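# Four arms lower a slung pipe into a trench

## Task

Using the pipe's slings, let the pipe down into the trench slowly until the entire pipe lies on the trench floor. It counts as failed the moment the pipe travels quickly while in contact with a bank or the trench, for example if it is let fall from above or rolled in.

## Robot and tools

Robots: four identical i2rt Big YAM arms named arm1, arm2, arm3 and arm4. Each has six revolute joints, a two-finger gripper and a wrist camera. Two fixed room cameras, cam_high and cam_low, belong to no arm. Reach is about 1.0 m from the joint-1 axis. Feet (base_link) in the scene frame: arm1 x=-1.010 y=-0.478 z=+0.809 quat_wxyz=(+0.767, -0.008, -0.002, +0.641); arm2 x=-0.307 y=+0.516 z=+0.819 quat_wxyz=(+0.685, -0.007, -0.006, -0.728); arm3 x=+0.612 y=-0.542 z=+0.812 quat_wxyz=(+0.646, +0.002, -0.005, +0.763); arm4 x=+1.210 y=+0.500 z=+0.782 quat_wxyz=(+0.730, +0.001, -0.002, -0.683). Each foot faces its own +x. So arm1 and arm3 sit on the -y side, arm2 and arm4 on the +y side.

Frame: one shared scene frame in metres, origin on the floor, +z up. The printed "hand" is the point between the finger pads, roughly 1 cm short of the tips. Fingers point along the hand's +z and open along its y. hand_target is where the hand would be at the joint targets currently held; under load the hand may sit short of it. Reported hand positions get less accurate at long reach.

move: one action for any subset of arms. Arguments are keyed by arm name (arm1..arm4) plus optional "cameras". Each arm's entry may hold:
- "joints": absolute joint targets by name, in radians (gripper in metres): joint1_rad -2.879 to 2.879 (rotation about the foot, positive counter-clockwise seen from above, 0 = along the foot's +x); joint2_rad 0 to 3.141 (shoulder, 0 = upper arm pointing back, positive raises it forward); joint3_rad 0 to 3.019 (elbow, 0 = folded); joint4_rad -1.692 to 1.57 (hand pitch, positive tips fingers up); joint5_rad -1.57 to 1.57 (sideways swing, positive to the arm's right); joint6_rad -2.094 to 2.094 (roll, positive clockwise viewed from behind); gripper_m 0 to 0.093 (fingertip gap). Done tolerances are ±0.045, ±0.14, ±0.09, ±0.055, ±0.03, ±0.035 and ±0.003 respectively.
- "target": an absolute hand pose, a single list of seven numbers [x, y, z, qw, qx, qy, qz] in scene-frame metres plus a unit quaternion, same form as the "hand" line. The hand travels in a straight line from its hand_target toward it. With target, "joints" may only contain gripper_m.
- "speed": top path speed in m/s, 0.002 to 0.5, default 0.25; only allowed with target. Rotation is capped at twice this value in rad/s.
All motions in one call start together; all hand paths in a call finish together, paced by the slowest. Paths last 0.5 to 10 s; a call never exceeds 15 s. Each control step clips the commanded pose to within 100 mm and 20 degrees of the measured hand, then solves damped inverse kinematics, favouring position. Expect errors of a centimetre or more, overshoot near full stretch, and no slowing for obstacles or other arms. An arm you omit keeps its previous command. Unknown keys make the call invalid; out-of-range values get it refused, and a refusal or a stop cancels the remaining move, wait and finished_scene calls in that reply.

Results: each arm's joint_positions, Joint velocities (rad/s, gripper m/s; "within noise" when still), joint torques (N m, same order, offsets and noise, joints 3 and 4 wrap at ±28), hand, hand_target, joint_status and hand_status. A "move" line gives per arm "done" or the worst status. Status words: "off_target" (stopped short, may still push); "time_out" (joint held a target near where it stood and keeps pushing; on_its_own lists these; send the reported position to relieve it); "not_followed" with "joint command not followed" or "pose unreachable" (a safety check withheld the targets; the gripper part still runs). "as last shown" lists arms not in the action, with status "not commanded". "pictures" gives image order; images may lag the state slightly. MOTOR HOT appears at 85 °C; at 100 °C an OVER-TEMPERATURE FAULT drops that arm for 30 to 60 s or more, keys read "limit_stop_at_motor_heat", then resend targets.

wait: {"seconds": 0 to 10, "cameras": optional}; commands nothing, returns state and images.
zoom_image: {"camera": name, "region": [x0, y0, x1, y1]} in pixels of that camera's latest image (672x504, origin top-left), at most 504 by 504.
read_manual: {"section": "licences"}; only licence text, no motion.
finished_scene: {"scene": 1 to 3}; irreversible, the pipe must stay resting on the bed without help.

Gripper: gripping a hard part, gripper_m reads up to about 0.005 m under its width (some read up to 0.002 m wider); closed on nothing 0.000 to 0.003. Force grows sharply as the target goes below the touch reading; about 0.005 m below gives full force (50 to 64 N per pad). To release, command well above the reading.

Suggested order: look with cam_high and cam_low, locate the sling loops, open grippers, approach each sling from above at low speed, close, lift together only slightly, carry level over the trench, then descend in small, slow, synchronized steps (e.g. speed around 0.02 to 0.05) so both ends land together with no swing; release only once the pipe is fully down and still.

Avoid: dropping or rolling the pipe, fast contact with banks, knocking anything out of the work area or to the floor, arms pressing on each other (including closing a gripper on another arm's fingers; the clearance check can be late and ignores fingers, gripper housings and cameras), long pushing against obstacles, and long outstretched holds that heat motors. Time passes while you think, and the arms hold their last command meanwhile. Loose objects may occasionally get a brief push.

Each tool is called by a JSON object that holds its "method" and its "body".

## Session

{"method": "move", "body": {"arm1": {"joints": {"joint1_rad": -1.468, "joint2_rad": 1.81, "joint3_rad": 0.695, "joint4_rad": -0.456, "joint5_rad": 0, "joint6_rad": -1.646, "gripper_m": 0.08}}, "arm2": {"joints": {"joint1_rad": -1.006, "joint2_rad": 1.964, "joint3_rad": 0.947, "joint4_rad": -0.553, "joint5_rad": 0, "joint6_rad": -1.067, "gripper_m": 0.08}}, "arm3": {"joints": {"joint1_rad": -1.671, "joint2_rad": 1.707, "joint3_rad": 0.477, "joint4_rad": -0.341, "joint5_rad": 0, "joint6_rad": -1.506, "gripper_m": 0.08}}, "arm4": {"joints": {"joint1_rad": -1.091, "joint2_rad": 1.799, "joint3_rad": 0.817, "joint4_rad": -0.589, "joint5_rad": 0, "joint6_rad": -1.025, "gripper_m": 0.08}}}}

{"method": "zoom_image", "body": {"camera": "cam_low", "region": [190, 150, 410, 310]}}

Scene clock: 1.80 s.
Joint torques (N m): arm1=[-0.15 -11.87 4.36 0.95 -0.17 -0.09] | arm2=[-0.38 -16.97 5.91 0.02 -0.24 0.06] | arm3=[1.08 -10.7 3.08 0.38 -0.31 -0.06] | arm4=[0.26 -12.75 5.14 0.62 -0.05 0]
Heat: arm1: hottest joint2_rad 30 °C; arm2: hottest joint3_rad 29 °C; arm3: hottest joint2_rad 29 °C; arm4: hottest joint5_rad 29 °C.
move: arm1 done; arm2 done; arm3 done; arm4 done
Joint velocities: within noise
arm1.joint_positions: joint1_rad=-1.470 joint2_rad=+1.798 joint3_rad=+0.693 joint4_rad=-0.468 joint5_rad=+0.001 joint6_rad=-1.637 gripper_m=+0.08010
arm1.joint_status: all done
arm1.hand: x=-0.6655 y=-0.5065 z=+0.7109 quat_wxyz=(-0.001, +0.703, -0.711, +0.008) (m; scene frame)
arm1.hand_target: x=-0.6642 y=-0.5056 z=+0.7074 quat_wxyz=(-0.002, +0.707, -0.707, +0.008) (m; scene frame)
arm1.hand_status: not commanded
arm2.joint_positions: joint1_rad=-1.008 joint2_rad=+1.975 joint3_rad=+0.944 joint4_rad=-0.566 joint5_rad=+0.002 joint6_rad=-1.060 gripper_m=+0.08007
arm2.joint_status: all done
arm2.hand: x=-0.6781 y=+0.3114 z=+0.7020 quat_wxyz=(-0.008, -0.710, -0.704, -0.006) (m; scene frame)
arm2.hand_target: x=-0.6847 y=+0.3068 z=+0.7073 quat_wxyz=(-0.005, -0.707, -0.707, +0.007) (m; scene frame)
arm2.hand_status: not commanded
arm3.joint_positions: joint1_rad=-1.669 joint2_rad=+1.704 joint3_rad=+0.472 joint4_rad=-0.351 joint5_rad=+0.002 joint6_rad=-1.498 gripper_m=+0.08011
arm3.joint_status: all done
arm3.hand: x=+0.8754 y=-0.5245 z=+0.7037 quat_wxyz=(+0.000, +0.705, -0.709, -0.006) (m; scene frame)
arm3.hand_target: x=+0.8798 y=-0.5244 z=+0.7035 quat_wxyz=(-0.004, +0.707, -0.707, -0.003) (m; scene frame)
arm3.hand_status: not commanded
arm4.joint_positions: joint1_rad=-1.091 joint2_rad=+1.808 joint3_rad=+0.806 joint4_rad=-0.602 joint5_rad=+0.002 joint6_rad=-1.012 gripper_m=+0.08012
arm4.joint_status: all done
arm4.hand: x=+0.8897 y=+0.3057 z=+0.6961 quat_wxyz=(-0.006, -0.712, -0.702, -0.017) (m; scene frame)
arm4.hand_target: x=+0.8801 y=+0.2998 z=+0.7015 quat_wxyz=(-0.003, -0.707, -0.707, -0.001) (m; scene frame)
arm4.hand_status: not commanded
pictures: arm1_cam_wrist, arm2_cam_wrist, arm3_cam_wrist, arm4_cam_wrist, cam_high, cam_low

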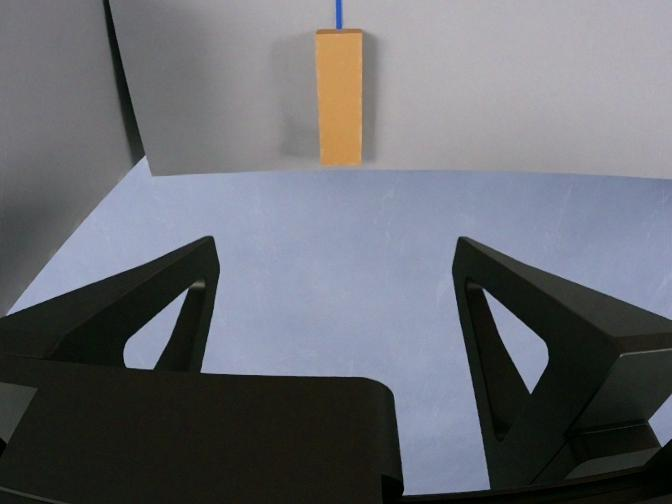

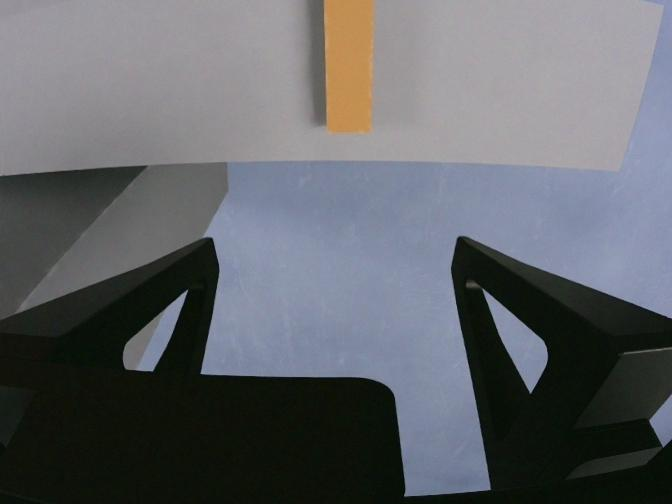

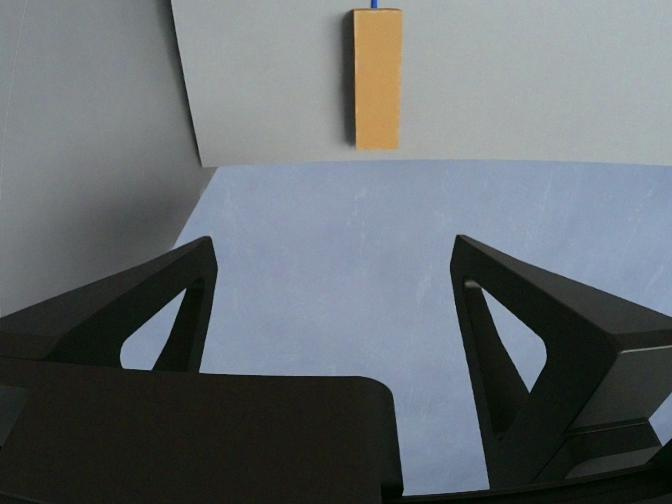

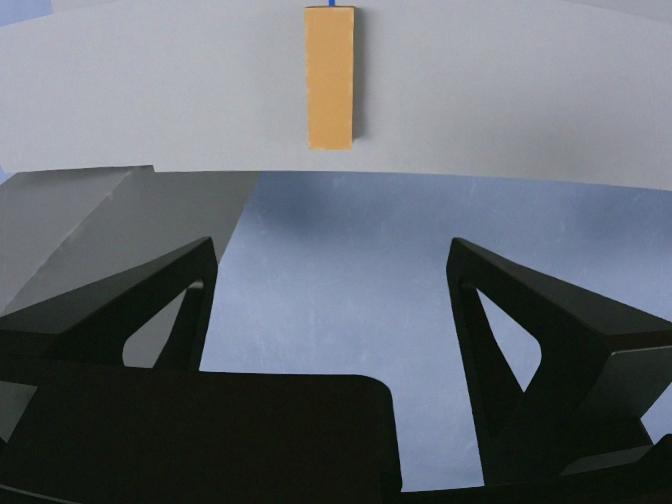

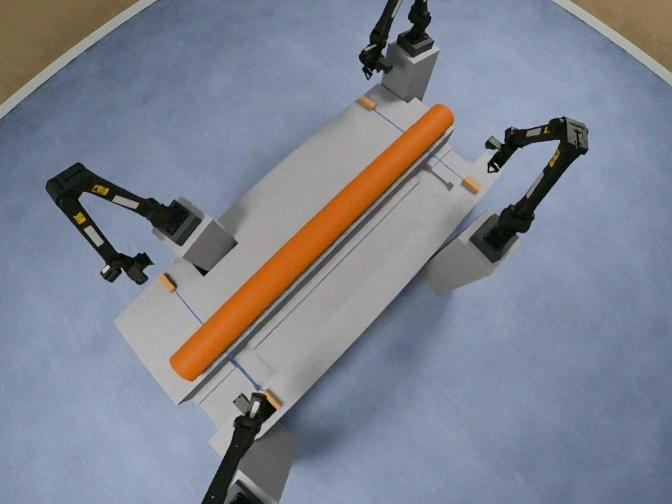

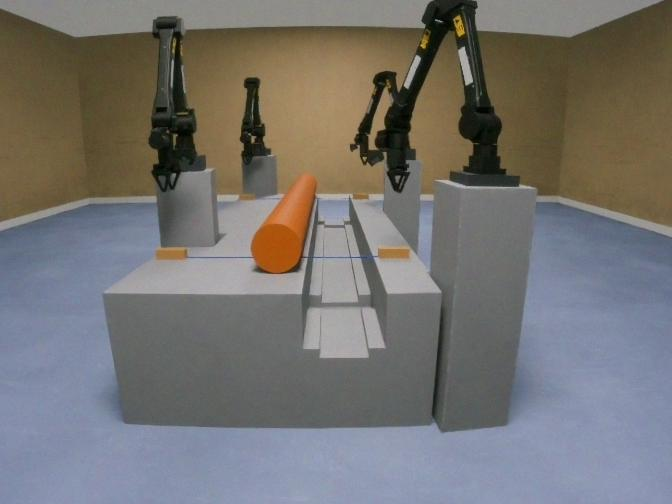

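Scaled by 2.291.

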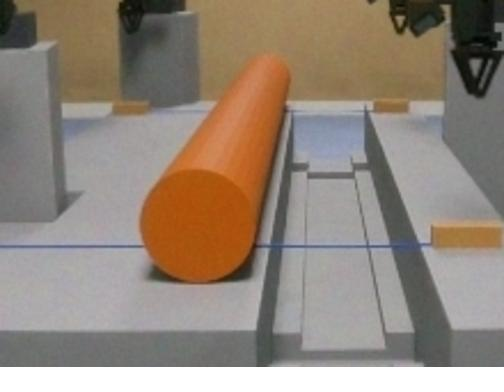

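{"method": "move", "body": {"arm1": {"target": [-0.659, -0.517, 0.466, 0, 0.7071, -0.7071, 0], "speed": 0.2}, "arm2": {"target": [-0.702, 0.288, 0.474, -0.0131, 0.7071, 0.7071, -0.0131], "speed": 0.2}, "arm3": {"target": [0.910, -0.524, 0.468, 0, 0.7071, -0.7071, 0], "speed": 0.2}, "arm4": {"target": [0.887, 0.297, 0.475, -0.0131, 0.7071, 0.7071, -0.0131], "speed": 0.2}, "cameras": []}}

{"method": "move", "body": {"arm1": {"joints": {"gripper_m": 0.022}}, "arm2": {"joints": {"gripper_m": 0.022}}, "arm3": {"joints": {"gripper_m": 0.022}}, "arm4": {"joints": {"gripper_m": 0.022}}, "cameras": []}}

{"method": "move", "body": {"arm1": {"target": [-0.652, -0.3075, 0.765, 0, 0.7071, -0.7071, 0], "speed": 0.2}, "arm2": {"target": [-0.70, 0.0725, 0.78, -0.0131, 0.7071, 0.7071, -0.0131], "speed": 0.2}, "arm3": {"target": [0.918, -0.30, 0.765, 0, 0.7071, -0.7071, 0], "speed": 0.2}, "arm4": {"target": [0.885, 0.0745, 0.78, -0.0131, 0.7071, 0.7071, -0.0131], "speed": 0.2}}}

Scene clock: 13.47 s.
Joint torques (N m): arm1=[-1.38 -15.56 0.2 0.95 -0.19 -0.08] | arm2=[0.38 -19.25 3.33 0.12 -0.07 0.21] | arm3=[0.44 -16.73 -1.4 0.35 -0.08 -0.06] | arm4=[1.08 -15.27 0.94 0.72 0.12 0.27]
Heat: arm1: hottest joint2_rad 30 °C; arm2: hottest joint2_rad 29 °C; arm3: hottest joint2_rad 29 °C; arm4: hottest joint3_rad 29 °C.
move: arm1 done; arm2 off_target; arm3 done; arm4 off_target
Joint velocities: within noise
arm1.joint_positions: joint1_rad=-1.489 joint2_rad=+2.554 joint3_rad=+0.927 joint4_rad=+0.038 joint5_rad=-0.005 joint6_rad=-1.666 gripper_m=+0.08010
arm1.joint_status: not commanded
arm1.hand: x=-0.6581 y=-0.5145 z=+0.4707 quat_wxyz=(+0.002, +0.707, -0.708, +0.000) (m; scene frame)
arm1.hand_target: x=-0.6590 y=-0.5170 z=+0.4660 quat_wxyz=(+0.000, +0.707, -0.707, +0.000) (m; scene frame)
arm1.hand_status: done (0.005 m and 0.2 deg from the pose sent, 0.245 m and 1.1 deg at the start)
arm2.joint_positions: joint1_rad=-0.996 joint2_rad=+2.596 joint3_rad=+1.180 joint4_rad=-0.170 joint5_rad=+0.030 joint6_rad=-1.052 gripper_m=+0.08007
arm2.joint_status: not commanded
arm2.hand: x=-0.6901 y=+0.3008 z=+0.4695 quat_wxyz=(+0.007, -0.709, -0.705, -0.005) (m; scene frame)
arm2.hand_target: x=-0.7017 y=+0.2880 z=+0.4744 quat_wxyz=(+0.013, -0.707, -0.707, +0.013) (m; scene frame)
arm2.hand_status: off_target (0.018 m and 2.2 deg from the pose sent, 0.230 m and 3.4 deg at the start)
arm3.joint_positions: joint1_rad=-1.669 joint2_rad=+2.579 joint3_rad=+0.798 joint4_rad=+0.200 joint5_rad=+0.006 joint6_rad=-1.505 gripper_m=+0.08011
arm3.joint_status: not commanded
arm3.hand: x=+0.9084 y=-0.5209 z=+0.4685 quat_wxyz=(+0.002, +0.708, -0.707, -0.004) (m; scene frame)
arm3.hand_target: x=+0.9100 y=-0.5240 z=+0.4680 quat_wxyz=(+0.000, +0.707, -0.707, +0.000) (m; scene frame)
arm3.hand_status: done (0.004 m and 0.4 deg from the pose sent, 0.238 m and 0.7 deg at the start)
arm4.joint_positions: joint1_rad=-1.078 joint2_rad=+2.456 joint3_rad=+0.914 joint4_rad=-0.026 joint5_rad=+0.022 joint6_rad=-1.012 gripper_m=+0.08012
arm4.joint_status: not commanded
arm4.hand: x=+0.8955 y=+0.3066 z=+0.4712 quat_wxyz=(+0.008, -0.707, -0.707, -0.002) (m; scene frame)
arm4.hand_target: x=+0.8872 y=+0.2970 z=+0.4751 quat_wxyz=(+0.013, -0.707, -0.707, +0.013) (m; scene frame)
arm4.hand_status: off_target (0.013 m and 1.8 deg from the pose sent, 0.221 m and 4.1 deg at the start)
pictures: none
No camera images: "cameras" was empty.

Scene clock: 14.10 s.
Joint torques (N m): arm1=[-0.5 -15.15 0.06 0.94 -0.15 -0.12] | arm2=[0.44 -19.25 3.19 0.06 -0.07 0.2] | arm3=[0.44 -16.79 -1.42 0.34 -0.08 -0.06] | arm4=[0.97 -15.33 0.85 0.72 0.11 0.27]
Heat: arm1: hottest joint2_rad 30 °C; arm2: hottest joint2_rad 29 °C; arm3: hottest joint2_rad 29 °C; arm4: hottest joint3_rad 29 °C.
move: arm1 off_target; arm2 off_target; arm3 off_target; arm4 off_target
Joint velocities: within noise
arm1.joint_positions: joint1_rad=-1.489 joint2_rad=+2.554 joint3_rad=+0.927 joint4_rad=+0.039 joint5_rad=-0.005 joint6_rad=-1.667 gripper_m=+0.03384
arm1.joint_status: gripper_m off_target (ended at +0.03388, target +0.02200)
arm1.hand: x=-0.6578 y=-0.5146 z=+0.4707 quat_wxyz=(+0.001, +0.707, -0.707, +0.000) (m; scene frame)
arm1.hand_target: x=-0.6590 y=-0.5170 z=+0.4660 quat_wxyz=(+0.000, +0.707, -0.707, +0.000) (m; scene frame)
arm1.hand_status: not commanded
arm2.joint_positions: joint1_rad=-0.995 joint2_rad=+2.596 joint3_rad=+1.182 joint4_rad=-0.170 joint5_rad=+0.030 joint6_rad=-1.052 gripper_m=+0.03452
arm2.joint_status: gripper_m off_target (ended at +0.03455, target +0.02200)
arm2.hand: x=-0.6909 y=+0.3000 z=+0.4696 quat_wxyz=(+0.007, -0.709, -0.705, -0.004) (m; scene frame)
arm2.hand_target: x=-0.7017 y=+0.2880 z=+0.4744 quat_wxyz=(+0.013, -0.707, -0.707, +0.013) (m; scene frame)
arm2.hand_status: not commanded
arm3.joint_positions: joint1_rad=-1.669 joint2_rad=+2.579 joint3_rad=+0.798 joint4_rad=+0.200 joint5_rad=+0.006 joint6_rad=-1.506 gripper_m=+0.03461
arm3.joint_status: gripper_m off_target (ended at +0.03465, target +0.02200)
arm3.hand: x=+0.9085 y=-0.5209 z=+0.4685 quat_wxyz=(+0.001, +0.708, -0.706, -0.003) (m; scene frame)
arm3.hand_target: x=+0.9099 y=-0.5239 z=+0.4680 quat_wxyz=(+0.000, +0.707, -0.707, +0.000) (m; scene frame)
arm3.hand_status: not commanded
arm4.joint_positions: joint1_rad=-1.077 joint2_rad=+2.456 joint3_rad=+0.915 joint4_rad=-0.026 joint5_rad=+0.022 joint6_rad=-1.012 gripper_m=+0.03465
arm4.joint_status: gripper_m off_target (ended at +0.03468, target +0.02200)
arm4.hand: x=+0.8952 y=+0.3061 z=+0.4712 quat_wxyz=(+0.009, -0.707, -0.707, -0.001) (m; scene frame)
arm4.hand_target: x=+0.8872 y=+0.2971 z=+0.4751 quat_wxyz=(+0.013, -0.707, -0.707, +0.013) (m; scene frame)
arm4.hand_status: not commanded
pictures: none
No camera images: "cameras" was empty.

Scene clock: 16.73 s.
Joint torques (N m): arm1=[-0.32 -14.21 7.39 -0.13 -0.07 0.1] | arm2=[-0.56 -23.36 13.07 -1.01 -0.21 0.17] | arm3=[1.2 -16.62 6.82 -0.4 -0.24 0.1] | arm4=[0.44 -19.02 10.15 -0.32 0.02 0.29]
Heat: arm1: hottest joint2_rad 31 °C; arm2: hottest joint2_rad 29 °C; arm3: hottest joint2_rad 29 °C; arm4: hottest joint3_rad 29 °C.
move: arm1 off_target; arm2 off_target; arm3 off_target; arm4 off_target
Joint velocities: within noise
arm1.joint_positions: joint1_rad=-0.953 joint2_rad=+1.749 joint3_rad=+0.841 joint4_rad=-0.691 joint5_rad=-0.015 joint6_rad=-1.140 gripper_m=+0.03385
arm1.joint_status: not commanded
arm1.hand: x=-0.6630 y=-0.3135 z=+0.7566 quat_wxyz=(+0.009, +0.710, -0.704, -0.003) (m; scene frame)
arm1.hand_target: x=-0.6523 y=-0.3076 z=+0.7650 quat_wxyz=(+0.000, +0.707, -0.707, +0.000) (m; scene frame)
arm1.hand_status: off_target (0.015 m and 1.2 deg from the pose sent, 0.360 m and 0.2 deg at the start)
arm2.joint_positions: joint1_rad=-0.654 joint2_rad=+2.143 joint3_rad=+1.441 joint4_rad=-0.932 joint5_rad=+0.040 joint6_rad=-0.720 gripper_m=+0.03452
arm2.joint_status: not commanded
arm2.hand: x=-0.6801 y=+0.0967 z=+0.7478 quat_wxyz=(+0.017, -0.705, -0.709, -0.023) (m; scene frame)
arm2.hand_target: x=-0.6987 y=+0.0738 z=+0.7808 quat_wxyz=(+0.013, -0.707, -0.707, +0.013) (m; scene frame)
arm2.hand_status: off_target (0.045 m and 4.2 deg from the pose sent, 0.385 m and 2.0 deg at the start)
arm3.joint_positions: joint1_rad=-1.063 joint2_rad=+1.752 joint3_rad=+0.819 joint4_rad=-0.681 joint5_rad=+0.007 joint6_rad=-0.906 gripper_m=+0.03461
arm3.joint_status: not commanded
arm3.hand: x=+0.9054 y=-0.3102 z=+0.7535 quat_wxyz=(+0.017, +0.710, -0.704, -0.001) (m; scene frame)
arm3.hand_target: x=+0.9178 y=-0.3002 z=+0.7652 quat_wxyz=(+0.000, +0.707, -0.707, +0.000) (m; scene frame)
arm3.hand_status: off_target (0.020 m and 2.0 deg from the pose sent, 0.370 m and 0.4 deg at the start)
arm4.joint_positions: joint1_rad=-0.708 joint2_rad=+1.947 joint3_rad=+1.256 joint4_rad=-0.926 joint5_rad=+0.035 joint6_rad=-0.653 gripper_m=+0.03465
arm4.joint_status: not commanded
arm4.hand: x=+0.9009 y=+0.0976 z=+0.7506 quat_wxyz=(+0.018, -0.703, -0.711, -0.021) (m; scene frame)
arm4.hand_target: x=+0.8860 y=+0.0757 z=+0.7805 quat_wxyz=(+0.013, -0.707, -0.707, +0.013) (m; scene frame)
arm4.hand_status: off_target (0.041 m and 4.0 deg from the pose sent, 0.386 m and 1.7 deg at the start)
pictures: arm1_cam_wrist, arm2_cam_wrist, arm3_cam_wrist, arm4_cam_wrist, cam_high, cam_low

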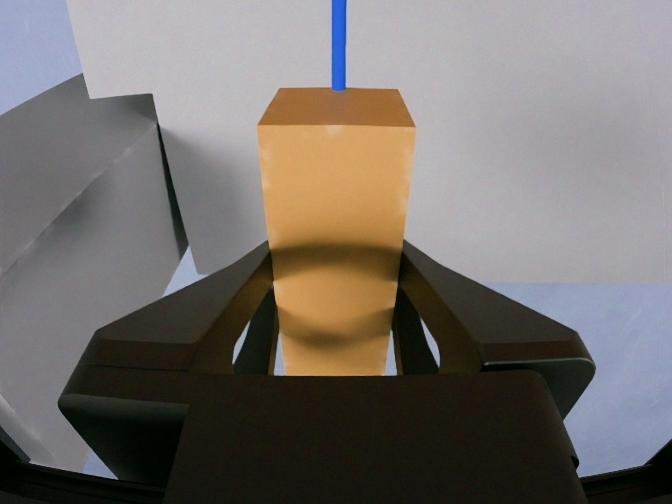

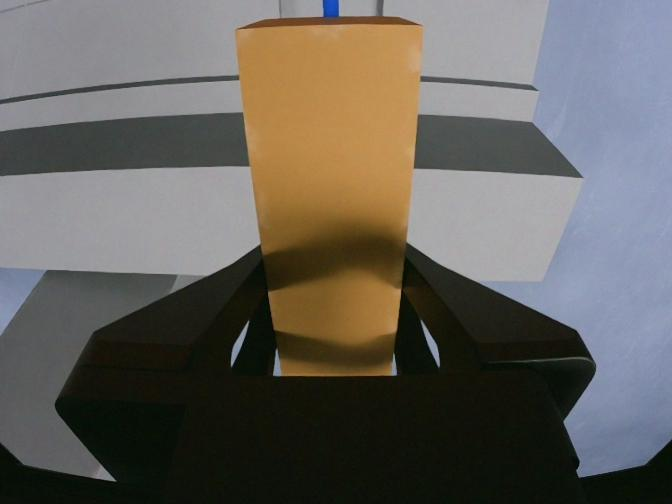

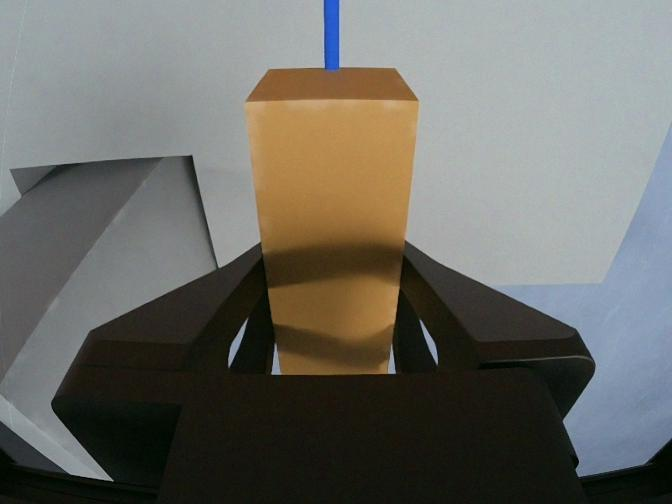

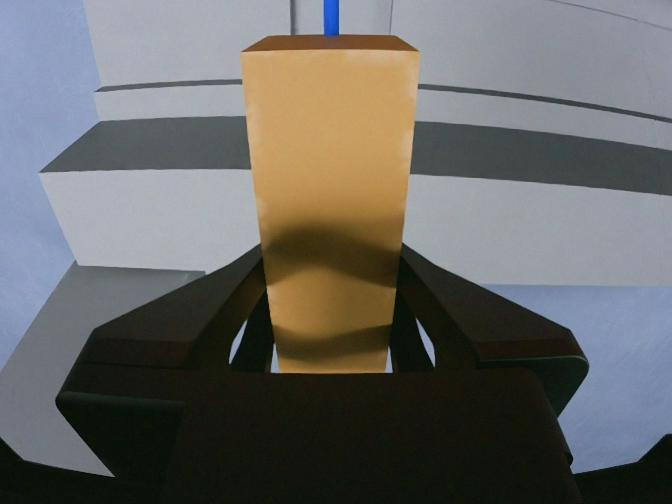

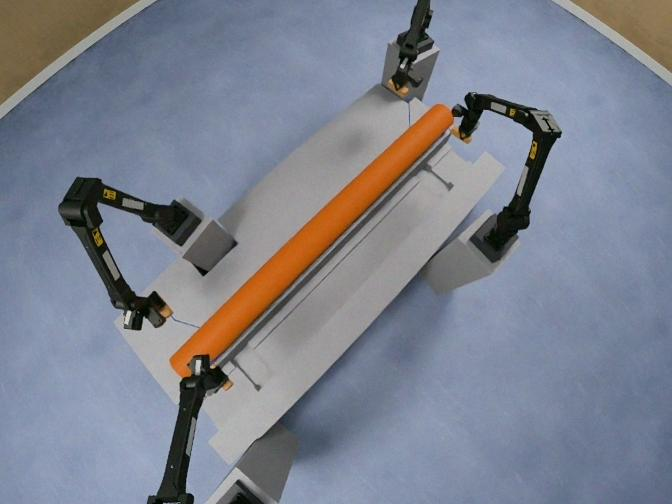

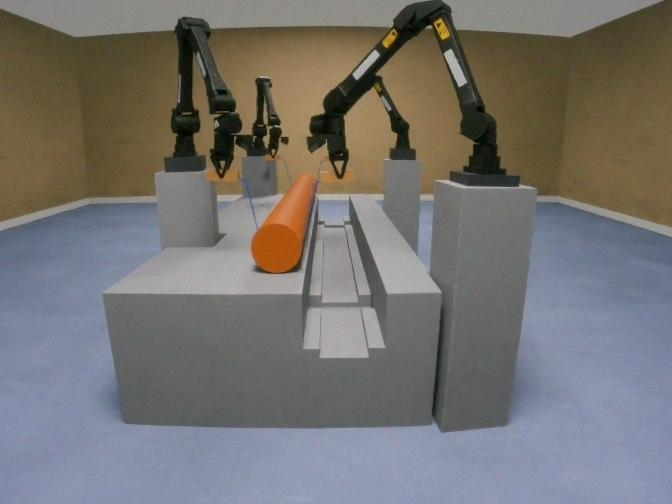

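{"method": "move", "body": {"arm1": {"target": [-0.647, -0.2975, 0.91, 0, 0.7071, -0.7071, 0], "speed": 0.06}, "arm2": {"target": [-0.695, 0.058, 0.89, -0.0131, 0.7071, 0.7071, -0.0131], "speed": 0.06}, "arm3": {"target": [0.922, -0.2805, 0.91, 0, 0.7071, -0.7071, 0], "speed": 0.06}, "arm4": {"target": [0.88, 0.06, 0.89, -0.0131, 0.7071, 0.7071, -0.0131], "speed": 0.06}, "cameras": ["cam_low"]}}

{"method": "zoom_image", "body": {"camera": "cam_low", "region": [190, 130, 410, 310]}}

Scene clock: 25.37 s.
Joint torques (N m): arm1=[-0.85 -20.78 13.34 -1.42 0.03 -0.11] | arm2=[-0.73 -31.85 14.2 -2.7 -0.11 0.06] | arm3=[0.97 -23.53 11.88 -1.81 -0.25 -0.07] | arm4=[0.32 -27.58 12.78 -1.88 -0.01 0.14]
Heat: arm1: hottest joint2_rad 31 °C; arm2: hottest joint3_rad 32 °C; arm3: hottest joint2_rad 30 °C; arm4: hottest joint3_rad 30 °C.
move: arm1 off_target; arm2 off_target; arm3 off_target; arm4 off_target
Joint velocities: within noise
arm1.joint_positions: joint1_rad=-0.928 joint2_rad=+1.590 joint3_rad=+0.946 joint4_rad=-1.059 joint5_rad=-0.016 joint6_rad=-1.108 gripper_m=+0.03385
arm1.joint_status: not commanded
arm1.hand: x=-0.6811 y=-0.3102 z=+0.8465 quat_wxyz=(+0.059, +0.706, -0.706, -0.020) (m; scene frame)
arm1.hand_target: x=-0.6509 y=-0.2992 z=+0.9074 quat_wxyz=(+0.000, +0.707, -0.707, +0.001) (m; scene frame)
arm1.hand_status: off_target (0.073 m and 7.1 deg from the pose sent, 0.155 m and 1.2 deg at the start)
arm2.joint_positions: joint1_rad=-0.627 joint2_rad=+2.116 joint3_rad=+1.478 joint4_rad=-1.057 joint5_rad=+0.039 joint6_rad=-0.683 gripper_m=+0.03452
arm2.joint_status: not commanded
arm2.hand: x=-0.6636 y=+0.0933 z=+0.7748 quat_wxyz=(+0.020, -0.707, -0.705, -0.053) (m; scene frame)
arm2.hand_target: x=-0.6852 y=+0.0693 z=+0.8637 quat_wxyz=(+0.013, -0.707, -0.707, +0.014) (m; scene frame)
arm2.hand_status: off_target (0.124 m and 7.7 deg from the pose sent, 0.148 m and 4.2 deg at the start; pose on its path clipped on 34 of 89 steps)
arm3.joint_positions: joint1_rad=-1.027 joint2_rad=+1.601 joint3_rad=+0.955 joint4_rad=-1.067 joint5_rad=+0.007 joint6_rad=-0.858 gripper_m=+0.03461
arm3.joint_status: not commanded
arm3.hand: x=+0.8946 y=-0.3023 z=+0.8488 quat_wxyz=(+0.067, +0.705, -0.706, -0.004) (m; scene frame)
arm3.hand_target: x=+0.9190 y=-0.2831 z=+0.9078 quat_wxyz=(+0.000, +0.707, -0.707, +0.000) (m; scene frame)
arm3.hand_status: off_target (0.071 m and 7.7 deg from the pose sent, 0.160 m and 2.0 deg at the start)
arm4.joint_positions: joint1_rad=-0.696 joint2_rad=+1.931 joint3_rad=+1.320 joint4_rad=-1.091 joint5_rad=+0.037 joint6_rad=-0.631 gripper_m=+0.03465
arm4.joint_status: not commanded
arm4.hand: x=+0.9099 y=+0.1002 z=+0.7799 quat_wxyz=(+0.026, -0.704, -0.707, -0.063) (m; scene frame)
arm4.hand_target: x=+0.8893 y=+0.0726 z=+0.8676 quat_wxyz=(+0.013, -0.707, -0.707, +0.013) (m; scene frame)
arm4.hand_status: off_target (0.121 m and 8.8 deg from the pose sent, 0.146 m and 4.0 deg at the start; pose on its path clipped on 31 of 89 steps)
pictures: cam_low

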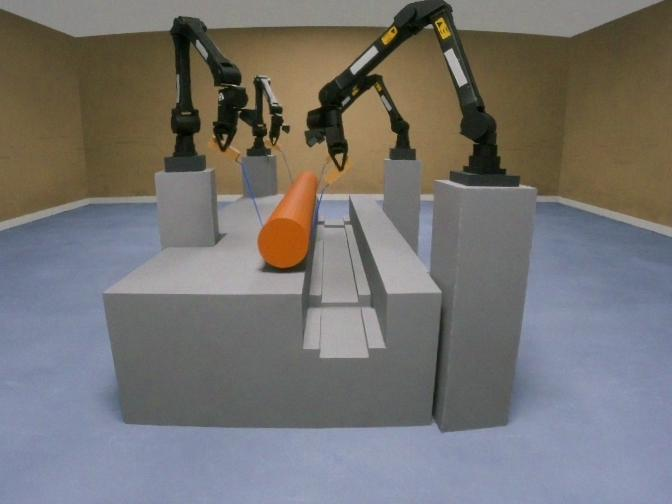

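Scaled by 2.291.

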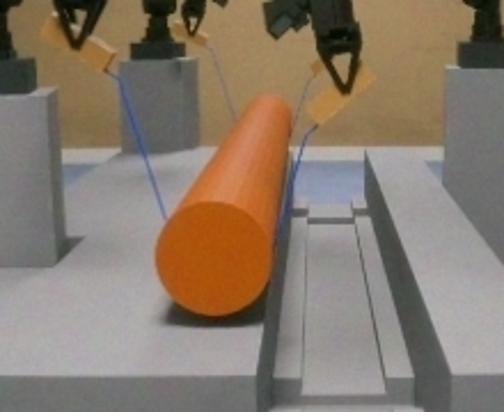

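{"method": "move", "body": {"arm1": {"target": [-0.663, -0.072, 0.925, 0, 0.7071, -0.7071, 0], "speed": 0.11}, "arm2": {"target": [-0.712, 0.313, 0.89, -0.0131, 0.7071, 0.7071, -0.0131], "speed": 0.11}, "arm3": {"target": [0.905, -0.087, 0.925, 0, 0.7071, -0.7071, 0], "speed": 0.11}, "arm4": {"target": [0.863, 0.293, 0.89, -0.0131, 0.7071, 0.7071, -0.0131], "speed": 0.11}, "cameras": ["cam_low"]}}

{"method": "zoom_image", "body": {"camera": "cam_low", "region": [245, 150, 425, 370]}}

{"method": "zoom_image", "body": {"camera": "cam_low", "region": [290, 160, 400, 240]}}

Scene clock: 32.07 s.
Joint torques (N m): arm1=[-2.26 -23.3 14.41 -1.48 0.21 -0.02] | arm2=[-2.55 -23.88 10.86 -1.39 0.41 -0.08] | arm3=[0.26 -29.63 12.83 -1.88 -0.07 0] | arm4=[-1.26 -20.01 9.51 -0.8 0.37 -0.11]
Heat: arm1: hottest joint2_rad 32 °C; arm2: hottest joint3_rad 33 °C; arm3: hottest joint2_rad 31 °C; arm4: hottest joint3_rad 32 °C.
move: arm1 off_target; arm2 off_target; arm3 off_target; arm4 off_target
Joint velocities: within noise
arm1.joint_positions: joint1_rad=-0.516 joint2_rad=+1.850 joint3_rad=+1.356 joint4_rad=-1.183 joint5_rad=-0.022 joint6_rad=-0.715 gripper_m=+0.03385
arm1.joint_status: not commanded
arm1.hand: x=-0.6927 y=-0.0896 z=+0.8603 quat_wxyz=(+0.052, +0.713, -0.699, +0.001) (m; scene frame)
arm1.hand_target: x=-0.6663 y=-0.0756 z=+0.9242 quat_wxyz=(-0.001, +0.707, -0.707, +0.001) (m; scene frame)
arm1.hand_status: off_target (0.073 m and 6.0 deg from the pose sent, 0.251 m and 7.1 deg at the start)
arm2.joint_positions: joint1_rad=-1.002 joint2_rad=+1.743 joint3_rad=+1.079 joint4_rad=-0.996 joint5_rad=+0.022 joint6_rad=-1.070 gripper_m=+0.03452
arm2.joint_status: not commanded
arm2.hand: x=-0.6869 y=+0.3100 z=+0.8350 quat_wxyz=(-0.008, -0.704, -0.709, -0.039) (m; scene frame)
arm2.hand_target: x=-0.7099 y=+0.3136 z=+0.8874 quat_wxyz=(+0.014, -0.707, -0.707, +0.013) (m; scene frame)
arm2.hand_status: off_target (0.061 m and 6.5 deg from the pose sent, 0.253 m and 7.7 deg at the start)
arm3.joint_positions: joint1_rad=-0.723 joint2_rad=+1.901 joint3_rad=+1.392 joint4_rad=-1.198 joint5_rad=+0.001 joint6_rad=-0.568 gripper_m=+0.03461
arm3.joint_status: not commanded
arm3.hand: x=+0.8818 y=-0.1112 z=+0.8542 quat_wxyz=(+0.062, +0.709, -0.702, +0.013) (m; scene frame)
arm3.hand_target: x=+0.9023 y=-0.0913 z=+0.9238 quat_wxyz=(-0.001, +0.707, -0.707, +0.000) (m; scene frame)
arm3.hand_status: off_target (0.078 m and 7.2 deg from the pose sent, 0.229 m and 7.7 deg at the start)
arm4.joint_positions: joint1_rad=-1.062 joint2_rad=+1.560 joint3_rad=+0.981 joint4_rad=-1.075 joint5_rad=+0.018 joint6_rad=-0.996 gripper_m=+0.03465
arm4.joint_status: not commanded
arm4.hand: x=+0.8843 y=+0.2934 z=+0.8370 quat_wxyz=(-0.003, -0.706, -0.707, -0.043) (m; scene frame)
arm4.hand_target: x=+0.8650 y=+0.2938 z=+0.8873 quat_wxyz=(+0.014, -0.707, -0.707, +0.013) (m; scene frame)
arm4.hand_status: off_target (0.057 m and 6.7 deg from the pose sent, 0.227 m and 8.8 deg at the start)
pictures: cam_low

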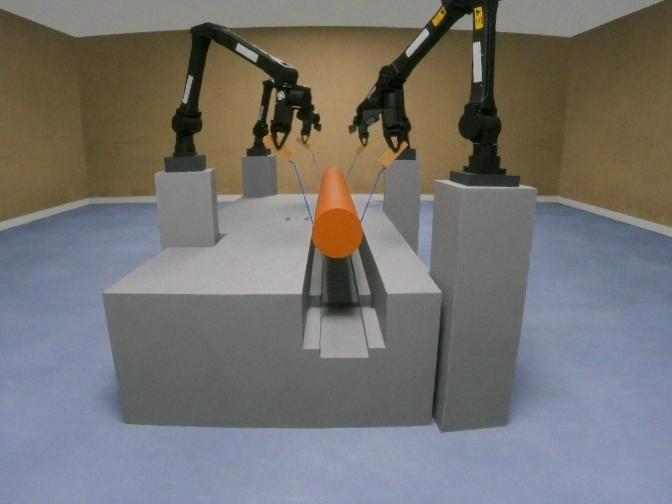

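Scaled by 2.291.

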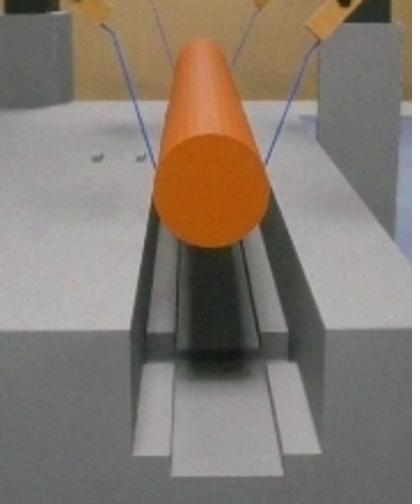

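Scaled by 4.582.

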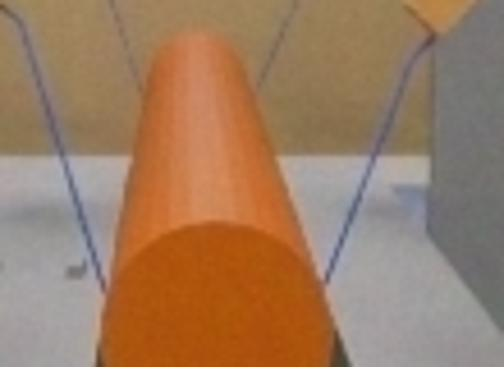

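{"method": "move", "body": {"arm1": {"target": [-0.663, -0.084, 0.70, 0, 0.7071, -0.7071, 0], "speed": 0.1}, "arm2": {"target": [-0.712, 0.301, 0.665, -0.0131, 0.7071, 0.7071, -0.0131], "speed": 0.1}, "arm3": {"target": [0.905, -0.09, 0.70, 0, 0.7071, -0.7071, 0], "speed": 0.1}, "arm4": {"target": [0.863, 0.29, 0.665, -0.0131, 0.7071, 0.7071, -0.0131], "speed": 0.1}, "cameras": ["cam_low"]}}

{"method": "zoom_image", "body": {"camera": "cam_low", "region": [245, 150, 425, 370]}}

{"method": "zoom_image", "body": {"camera": "cam_low", "region": [290, 170, 400, 250]}}

Scene clock: 49.77 s.
Joint torques (N m): arm1=[-3.55 -25.29 6.01 -0.08 0.25 -0.08] | arm2=[-1.44 -23.3 6.23 -0.91 0.2 0.09] | arm3=[-0.15 -30.39 5.67 -0.7 -0.06 -0.05] | arm4=[-0.97 -19.96 3.86 -0.08 0.22 -0.05]
Heat: arm1: hottest joint3_rad 37 °C; arm2: hottest joint2_rad 34 °C; arm3: hottest joint3_rad 36 °C; arm4: hottest joint3_rad 32 °C.
move: arm1 off_target; arm2 off_target; arm3 off_target; arm4 off_target
Joint velocities: within noise
arm1.joint_positions: joint1_rad=-0.516 joint2_rad=+2.170 joint3_rad=+1.242 joint4_rad=-0.704 joint5_rad=-0.022 joint6_rad=-0.714 gripper_m=+0.03385
arm1.joint_status: not commanded
arm1.hand: x=-0.6878 y=-0.0889 z=+0.6633 quat_wxyz=(+0.030, +0.714, -0.700, +0.000) (m; scene frame)
arm1.hand_target: x=-0.6637 y=-0.0846 z=+0.6987 quat_wxyz=(+0.000, +0.707, -0.707, +0.001) (m; scene frame)
arm1.hand_status: off_target (0.045 m and 3.6 deg from the pose sent, 0.163 m and 6.0 deg at the start)
arm2.joint_positions: joint1_rad=-1.002 joint2_rad=+2.169 joint3_rad=+0.996 joint4_rad=-0.455 joint5_rad=+0.023 joint6_rad=-1.071 gripper_m=+0.03452
arm2.joint_status: not commanded
arm2.hand: x=-0.6811 y=+0.3103 z=+0.6311 quat_wxyz=(-0.002, -0.704, -0.710, -0.024) (m; scene frame)
arm2.hand_target: x=-0.7109 y=+0.3016 z=+0.6641 quat_wxyz=(+0.013, -0.707, -0.707, +0.013) (m; scene frame)
arm2.hand_status: off_target (0.047 m and 4.6 deg from the pose sent, 0.172 m and 6.5 deg at the start)
arm3.joint_positions: joint1_rad=-0.723 joint2_rad=+2.222 joint3_rad=+1.290 joint4_rad=-0.727 joint5_rad=+0.001 joint6_rad=-0.568 gripper_m=+0.03461
arm3.joint_status: not commanded
arm3.hand: x=+0.8836 y=-0.1074 z=+0.6558 quat_wxyz=(+0.039, +0.710, -0.703, +0.008) (m; scene frame)
arm3.hand_target: x=+0.9043 y=-0.0912 z=+0.6986 quat_wxyz=(+0.000, +0.707, -0.707, +0.000) (m; scene frame)
arm3.hand_status: off_target (0.052 m and 4.5 deg from the pose sent, 0.157 m and 7.2 deg at the start)
arm4.joint_positions: joint1_rad=-1.062 joint2_rad=+1.992 joint3_rad=+0.834 joint4_rad=-0.459 joint5_rad=+0.020 joint6_rad=-0.999 gripper_m=+0.03465
arm4.joint_status: not commanded
arm4.hand: x=+0.8889 y=+0.2958 z=+0.6339 quat_wxyz=(+0.003, -0.706, -0.708, -0.026) (m; scene frame)
arm4.hand_target: x=+0.8638 y=+0.2905 z=+0.6636 quat_wxyz=(+0.014, -0.707, -0.707, +0.013) (m; scene frame)
arm4.hand_status: off_target (0.041 m and 4.6 deg from the pose sent, 0.173 m and 6.7 deg at the start)
pictures: cam_low

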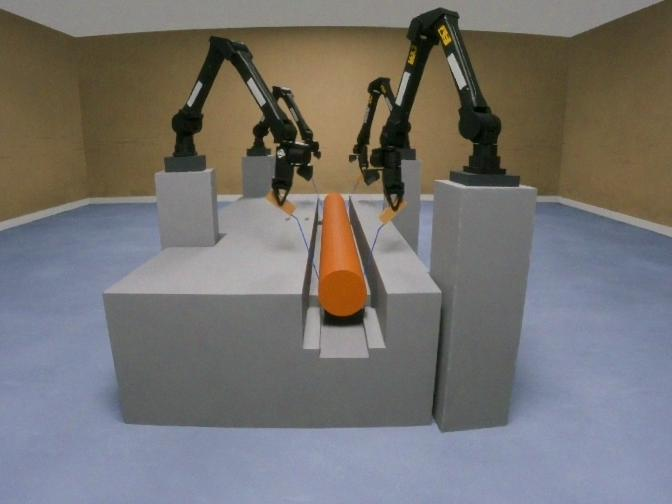

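Scaled by 2.291.

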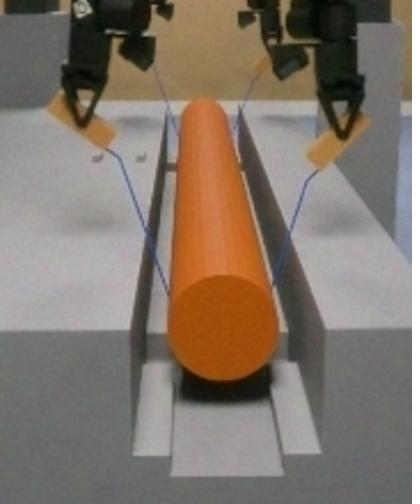

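Scaled by 4.582.

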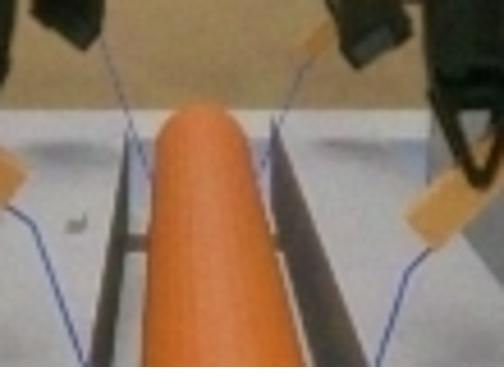

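{"method": "move", "body": {"arm1": {"target": [-0.663, -0.094, 0.583, 0, 0.7071, -0.7071, 0], "speed": 0.04}, "arm2": {"target": [-0.712, 0.293, 0.552, -0.0131, 0.7071, 0.7071, -0.0131], "speed": 0.04}, "arm3": {"target": [0.905, -0.09, 0.583, 0, 0.7071, -0.7071, 0], "speed": 0.04}, "arm4": {"target": [0.863, 0.29, 0.552, -0.0131, 0.7071, 0.7071, -0.0131], "speed": 0.04}, "cameras": []}}

{"method": "move", "body": {"arm1": {"target": [-0.663, -0.10, 0.484, 0, 0.7071, -0.7071, 0], "speed": 0.12}, "arm2": {"target": [-0.712, 0.303, 0.492, -0.0131, 0.7071, 0.7071, -0.0131], "speed": 0.12}, "arm3": {"target": [0.905, -0.10, 0.490, 0, 0.7071, -0.7071, 0], "speed": 0.12}, "arm4": {"target": [0.863, 0.297, 0.494, -0.0131, 0.7071, 0.7071, -0.0131], "speed": 0.12}, "cameras": ["cam_low", "cam_high"]}}

{"method": "zoom_image", "body": {"camera": "cam_low", "region": [245, 150, 425, 370]}}

Scene clock: 59.07 s.
Joint torques (N m): arm1=[-0.38 -17.67 6.38 0.92 0.07 -0.07] | arm2=[-1.32 -17.9 5.35 0.12 -0.08 0.21] | arm3=[0.38 -23.3 6.12 0.36 -0.09 -0.06] | arm4=[-0.44 -14.27 3.52 0.75 0.11 0]
Heat: arm1: hottest joint3_rad 36 °C; arm2: hottest joint2_rad 35 °C; arm3: hottest joint2_rad 35 °C; arm4: hottest joint3_rad 32 °C.
move: arm1 off_target; arm2 off_target; arm3 off_target; arm4 off_target
Joint velocities: within noise
arm1.joint_positions: joint1_rad=-0.548 joint2_rad=+2.317 joint3_rad=+1.242 joint4_rad=-0.514 joint5_rad=-0.019 joint6_rad=-0.723 gripper_m=+0.03385
arm1.joint_status: not commanded
arm1.hand: x=-0.6733 y=-0.0998 z=+0.5908 quat_wxyz=(+0.008, +0.706, -0.708, -0.001) (m; scene frame)
arm1.hand_target: x=-0.6632 y=-0.0942 z=+0.5834 quat_wxyz=(+0.000, +0.707, -0.707, +0.000) (m; scene frame)
arm1.hand_status: off_target (0.014 m and 0.9 deg from the pose sent, 0.084 m and 3.6 deg at the start)
arm2.joint_positions: joint1_rad=-0.991 joint2_rad=+2.387 joint3_rad=+1.084 joint4_rad=-0.284 joint5_rad=+0.031 joint6_rad=-1.070 gripper_m=+0.03452
arm2.joint_status: not commanded
arm2.hand: x=-0.6937 y=+0.2978 z=+0.5502 quat_wxyz=(+0.007, -0.701, -0.713, -0.005) (m; scene frame)
arm2.hand_target: x=-0.7117 y=+0.2932 z=+0.5525 quat_wxyz=(+0.013, -0.707, -0.707, +0.013) (m; scene frame)
arm2.hand_status: off_target (0.019 m and 2.4 deg from the pose sent, 0.087 m and 4.6 deg at the start)
arm3.joint_positions: joint1_rad=-0.730 joint2_rad=+2.377 joint3_rad=+1.322 joint4_rad=-0.554 joint5_rad=+0.001 joint6_rad=-0.568 gripper_m=+0.03461
arm3.joint_status: not commanded
arm3.hand: x=+0.8923 y=-0.1006 z=+0.5827 quat_wxyz=(+0.014, +0.708, -0.706, +0.002) (m; scene frame)
arm3.hand_target: x=+0.9048 y=-0.0903 z=+0.5834 quat_wxyz=(+0.000, +0.707, -0.707, +0.000) (m; scene frame)
arm3.hand_status: off_target (0.017 m and 1.7 deg from the pose sent, 0.078 m and 4.5 deg at the start)
arm4.joint_positions: joint1_rad=-1.073 joint2_rad=+2.231 joint3_rad=+0.875 joint4_rad=-0.219 joint5_rad=+0.022 joint6_rad=-1.005 gripper_m=+0.03465
arm4.joint_status: not commanded
arm4.hand: x=+0.8804 y=+0.2954 z=+0.5500 quat_wxyz=(+0.008, -0.708, -0.706, -0.005) (m; scene frame)
arm4.hand_target: x=+0.8632 y=+0.2902 z=+0.5525 quat_wxyz=(+0.013, -0.707, -0.707, +0.013) (m; scene frame)
arm4.hand_status: off_target (0.018 m and 2.2 deg from the pose sent, 0.086 m and 4.6 deg at the start)
pictures: none
No camera images: "cameras" was empty.

Scene clock: 60.53 s.
Joint torques (N m): arm1=[-1.08 -16.03 6.22 1.63 0.19 0.01] | arm2=[0.44 -14.74 6.2 1.01 -0.48 0.2] | arm3=[0.56 -20.01 6.2 1.4 0.02 0.09] | arm4=[1.55 -11.4 4.25 1.54 -0.37 0.13]
Heat: arm1: hottest joint3_rad 36 °C; arm2: hottest joint2_rad 35 °C; arm3: hottest joint2_rad 35 °C; arm4: hottest joint3_rad 32 °C.
move: arm1 off_target; arm2 off_target; arm3 off_target; arm4 off_target
Joint velocities: within noise
arm1.joint_positions: joint1_rad=-0.554 joint2_rad=+2.511 joint3_rad=+1.320 joint4_rad=-0.395 joint5_rad=-0.021 joint6_rad=-0.739 gripper_m=+0.03385
arm1.joint_status: not commanded
arm1.hand: x=-0.6708 y=-0.1030 z=+0.5081 quat_wxyz=(+0.007, +0.709, -0.705, -0.002) (m; scene frame)
arm1.hand_target: x=-0.6641 y=-0.1010 z=+0.4853 quat_wxyz=(+0.000, +0.707, -0.707, +0.000) (m; scene frame)
arm1.hand_status: off_target (0.026 m and 0.9 deg from the pose sent, 0.107 m and 0.9 deg at the start)
arm2.joint_positions: joint1_rad=-1.035 joint2_rad=+2.499 joint3_rad=+1.125 joint4_rad=-0.215 joint5_rad=+0.039 joint6_rad=-1.091 gripper_m=+0.03452
arm2.joint_status: not commanded
arm2.hand: x=-0.6984 y=+0.3181 z=+0.5061 quat_wxyz=(+0.010, -0.709, -0.705, -0.008) (m; scene frame)
arm2.hand_target: x=-0.7111 y=+0.3034 z=+0.4935 quat_wxyz=(+0.013, -0.707, -0.707, +0.013) (m; scene frame)
arm2.hand_status: off_target (0.025 m and 2.5 deg from the pose sent, 0.061 m and 2.4 deg at the start)
arm3.joint_positions: joint1_rad=-0.741 joint2_rad=+2.540 joint3_rad=+1.379 joint4_rad=-0.444 joint5_rad=-0.002 joint6_rad=-0.591 gripper_m=+0.03461
arm3.joint_status: not commanded
arm3.hand: x=+0.8942 y=-0.1067 z=+0.5097 quat_wxyz=(+0.012, +0.712, -0.702, +0.000) (m; scene frame)
arm3.hand_target: x=+0.9042 y=-0.1011 z=+0.4911 quat_wxyz=(+0.000, +0.707, -0.707, +0.000) (m; scene frame)
arm3.hand_status: off_target (0.023 m and 1.6 deg from the pose sent, 0.094 m and 1.6 deg at the start)
arm4.joint_positions: joint1_rad=-1.116 joint2_rad=+2.358 joint3_rad=+0.905 joint4_rad=-0.129 joint5_rad=+0.034 joint6_rad=-1.032 gripper_m=+0.03465
arm4.joint_status: not commanded
arm4.hand: x=+0.8782 y=+0.3156 z=+0.5055 quat_wxyz=(+0.012, -0.714, -0.700, -0.011) (m; scene frame)
arm4.hand_target: x=+0.8639 y=+0.2974 z=+0.4955 quat_wxyz=(+0.013, -0.707, -0.707, +0.013) (m; scene frame)
arm4.hand_status: off_target (0.027 m and 2.9 deg from the pose sent, 0.059 m and 2.2 deg at the start)
pictures: cam_high, cam_low

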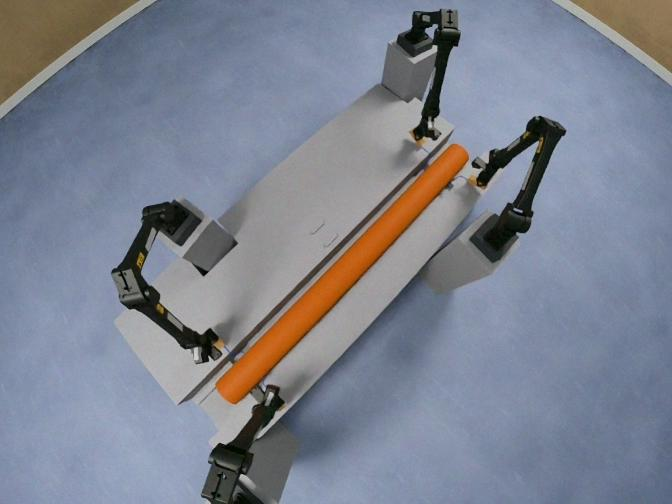

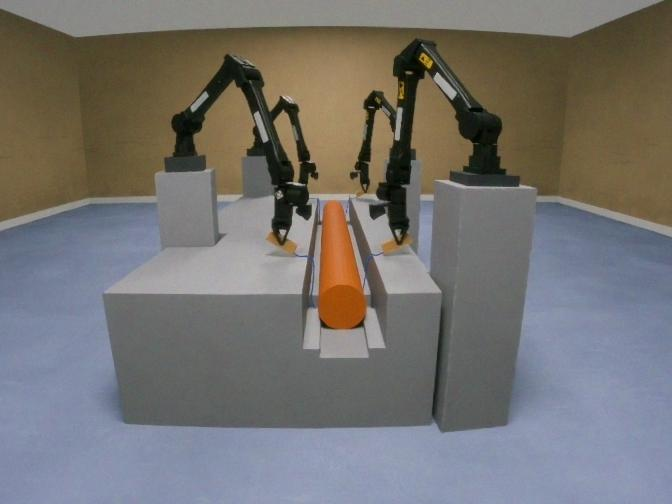

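Scaled by 2.291.

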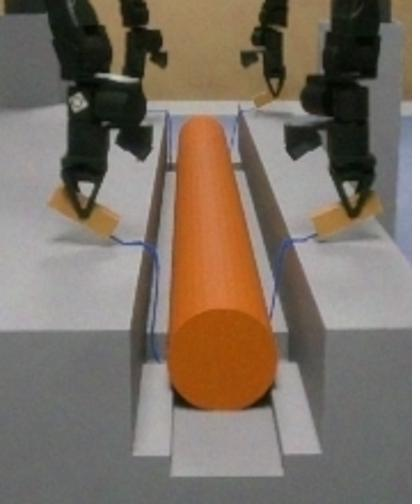

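{"method": "move", "body": {"arm1": {"joints": {"gripper_m": 0.07}}, "arm2": {"joints": {"gripper_m": 0.07}}, "arm3": {"joints": {"gripper_m": 0.07}}, "arm4": {"joints": {"gripper_m": 0.07}}, "cameras": ["cam_low"]}}

{"method": "finished_scene", "body": {"scene": 3}}

Scene clock: 64.93 s.
Joint torques (N m): arm1=[-0.5 -18.43 4.59 0.94 0.02 -0.02] | arm2=[0.21 -18.08 3.62 0.1 -0.23 0.19] | arm3=[0.44 -23.36 4.56 0.4 -0.02 0.1] | arm4=[0.97 -14.74 1.81 0.7 -0.07 0.12]
Heat: arm1: hottest joint3_rad 36 °C; arm2: hottest joint2_rad 34 °C; arm3: hottest joint2_rad 35 °C; arm4: hottest joint3_rad 32 °C.
move: arm1 done; arm2 done; arm3 done; arm4 done
Joint velocities: within noise
arm1.joint_positions: joint1_rad=-0.554 joint2_rad=+2.537 joint3_rad=+1.340 joint4_rad=-0.375 joint5_rad=-0.019 joint6_rad=-0.739 gripper_m=+0.06993
arm1.joint_status: all done
arm1.hand: x=-0.6662 y=-0.0989 z=+0.4985 quat_wxyz=(-0.001, +0.710, -0.704, -0.001) (m; scene frame)
arm1.hand_target: x=-0.6640 y=-0.1010 z=+0.4854 quat_wxyz=(+0.000, +0.707, -0.707, +0.000) (m; scene frame)
arm1.hand_status: not commanded
arm2.joint_positions: joint1_rad=-1.032 joint2_rad=+2.533 joint3_rad=+1.154 joint4_rad=-0.191 joint5_rad=+0.033 joint6_rad=-1.091 gripper_m=+0.06996
arm2.joint_status: all done
arm2.hand: x=-0.7047 y=+0.3119 z=+0.4940 quat_wxyz=(+0.010, -0.708, -0.706, +0.002) (m; scene frame)
arm2.hand_target: x=-0.7112 y=+0.3034 z=+0.4934 quat_wxyz=(+0.013, -0.707, -0.707, +0.013) (m; scene frame)
arm2.hand_status: not commanded
arm3.joint_positions: joint1_rad=-0.741 joint2_rad=+2.572 joint3_rad=+1.400 joint4_rad=-0.419 joint5_rad=-0.001 joint6_rad=-0.591 gripper_m=+0.06992
arm3.joint_status: all done
arm3.hand: x=+0.8969 y=-0.1028 z=+0.4968 quat_wxyz=(+0.005, +0.713, -0.702, -0.001) (m; scene frame)
arm3.hand_target: x=+0.9042 y=-0.1010 z=+0.4911 quat_wxyz=(+0.000, +0.707, -0.707, +0.000) (m; scene frame)
arm3.hand_status: not commanded
arm4.joint_positions: joint1_rad=-1.109 joint2_rad=+2.390 joint3_rad=+0.937 joint4_rad=-0.105 joint5_rad=+0.026 joint6_rad=-1.032 gripper_m=+0.06991
arm4.joint_status: all done
arm4.hand: x=+0.8691 y=+0.3054 z=+0.4952 quat_wxyz=(+0.012, -0.711, -0.703, +0.002) (m; scene frame)
arm4.hand_target: x=+0.8637 y=+0.2974 z=+0.4955 quat_wxyz=(+0.013, -0.707, -0.707, +0.013) (m; scene frame)
arm4.hand_status: not commanded
pictures: cam_low

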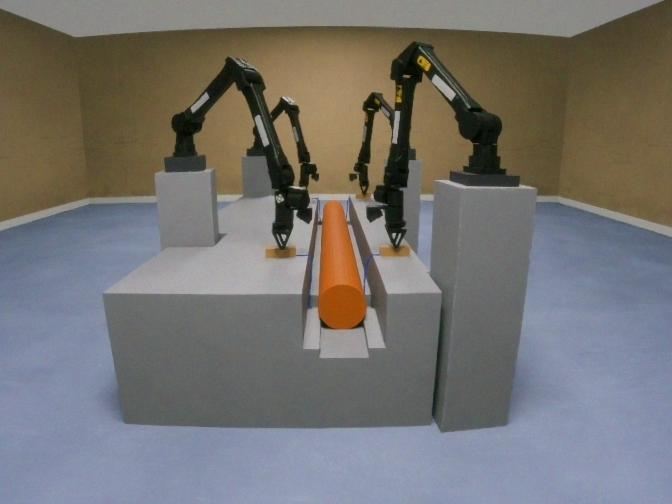

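The scene is finished: the task was done.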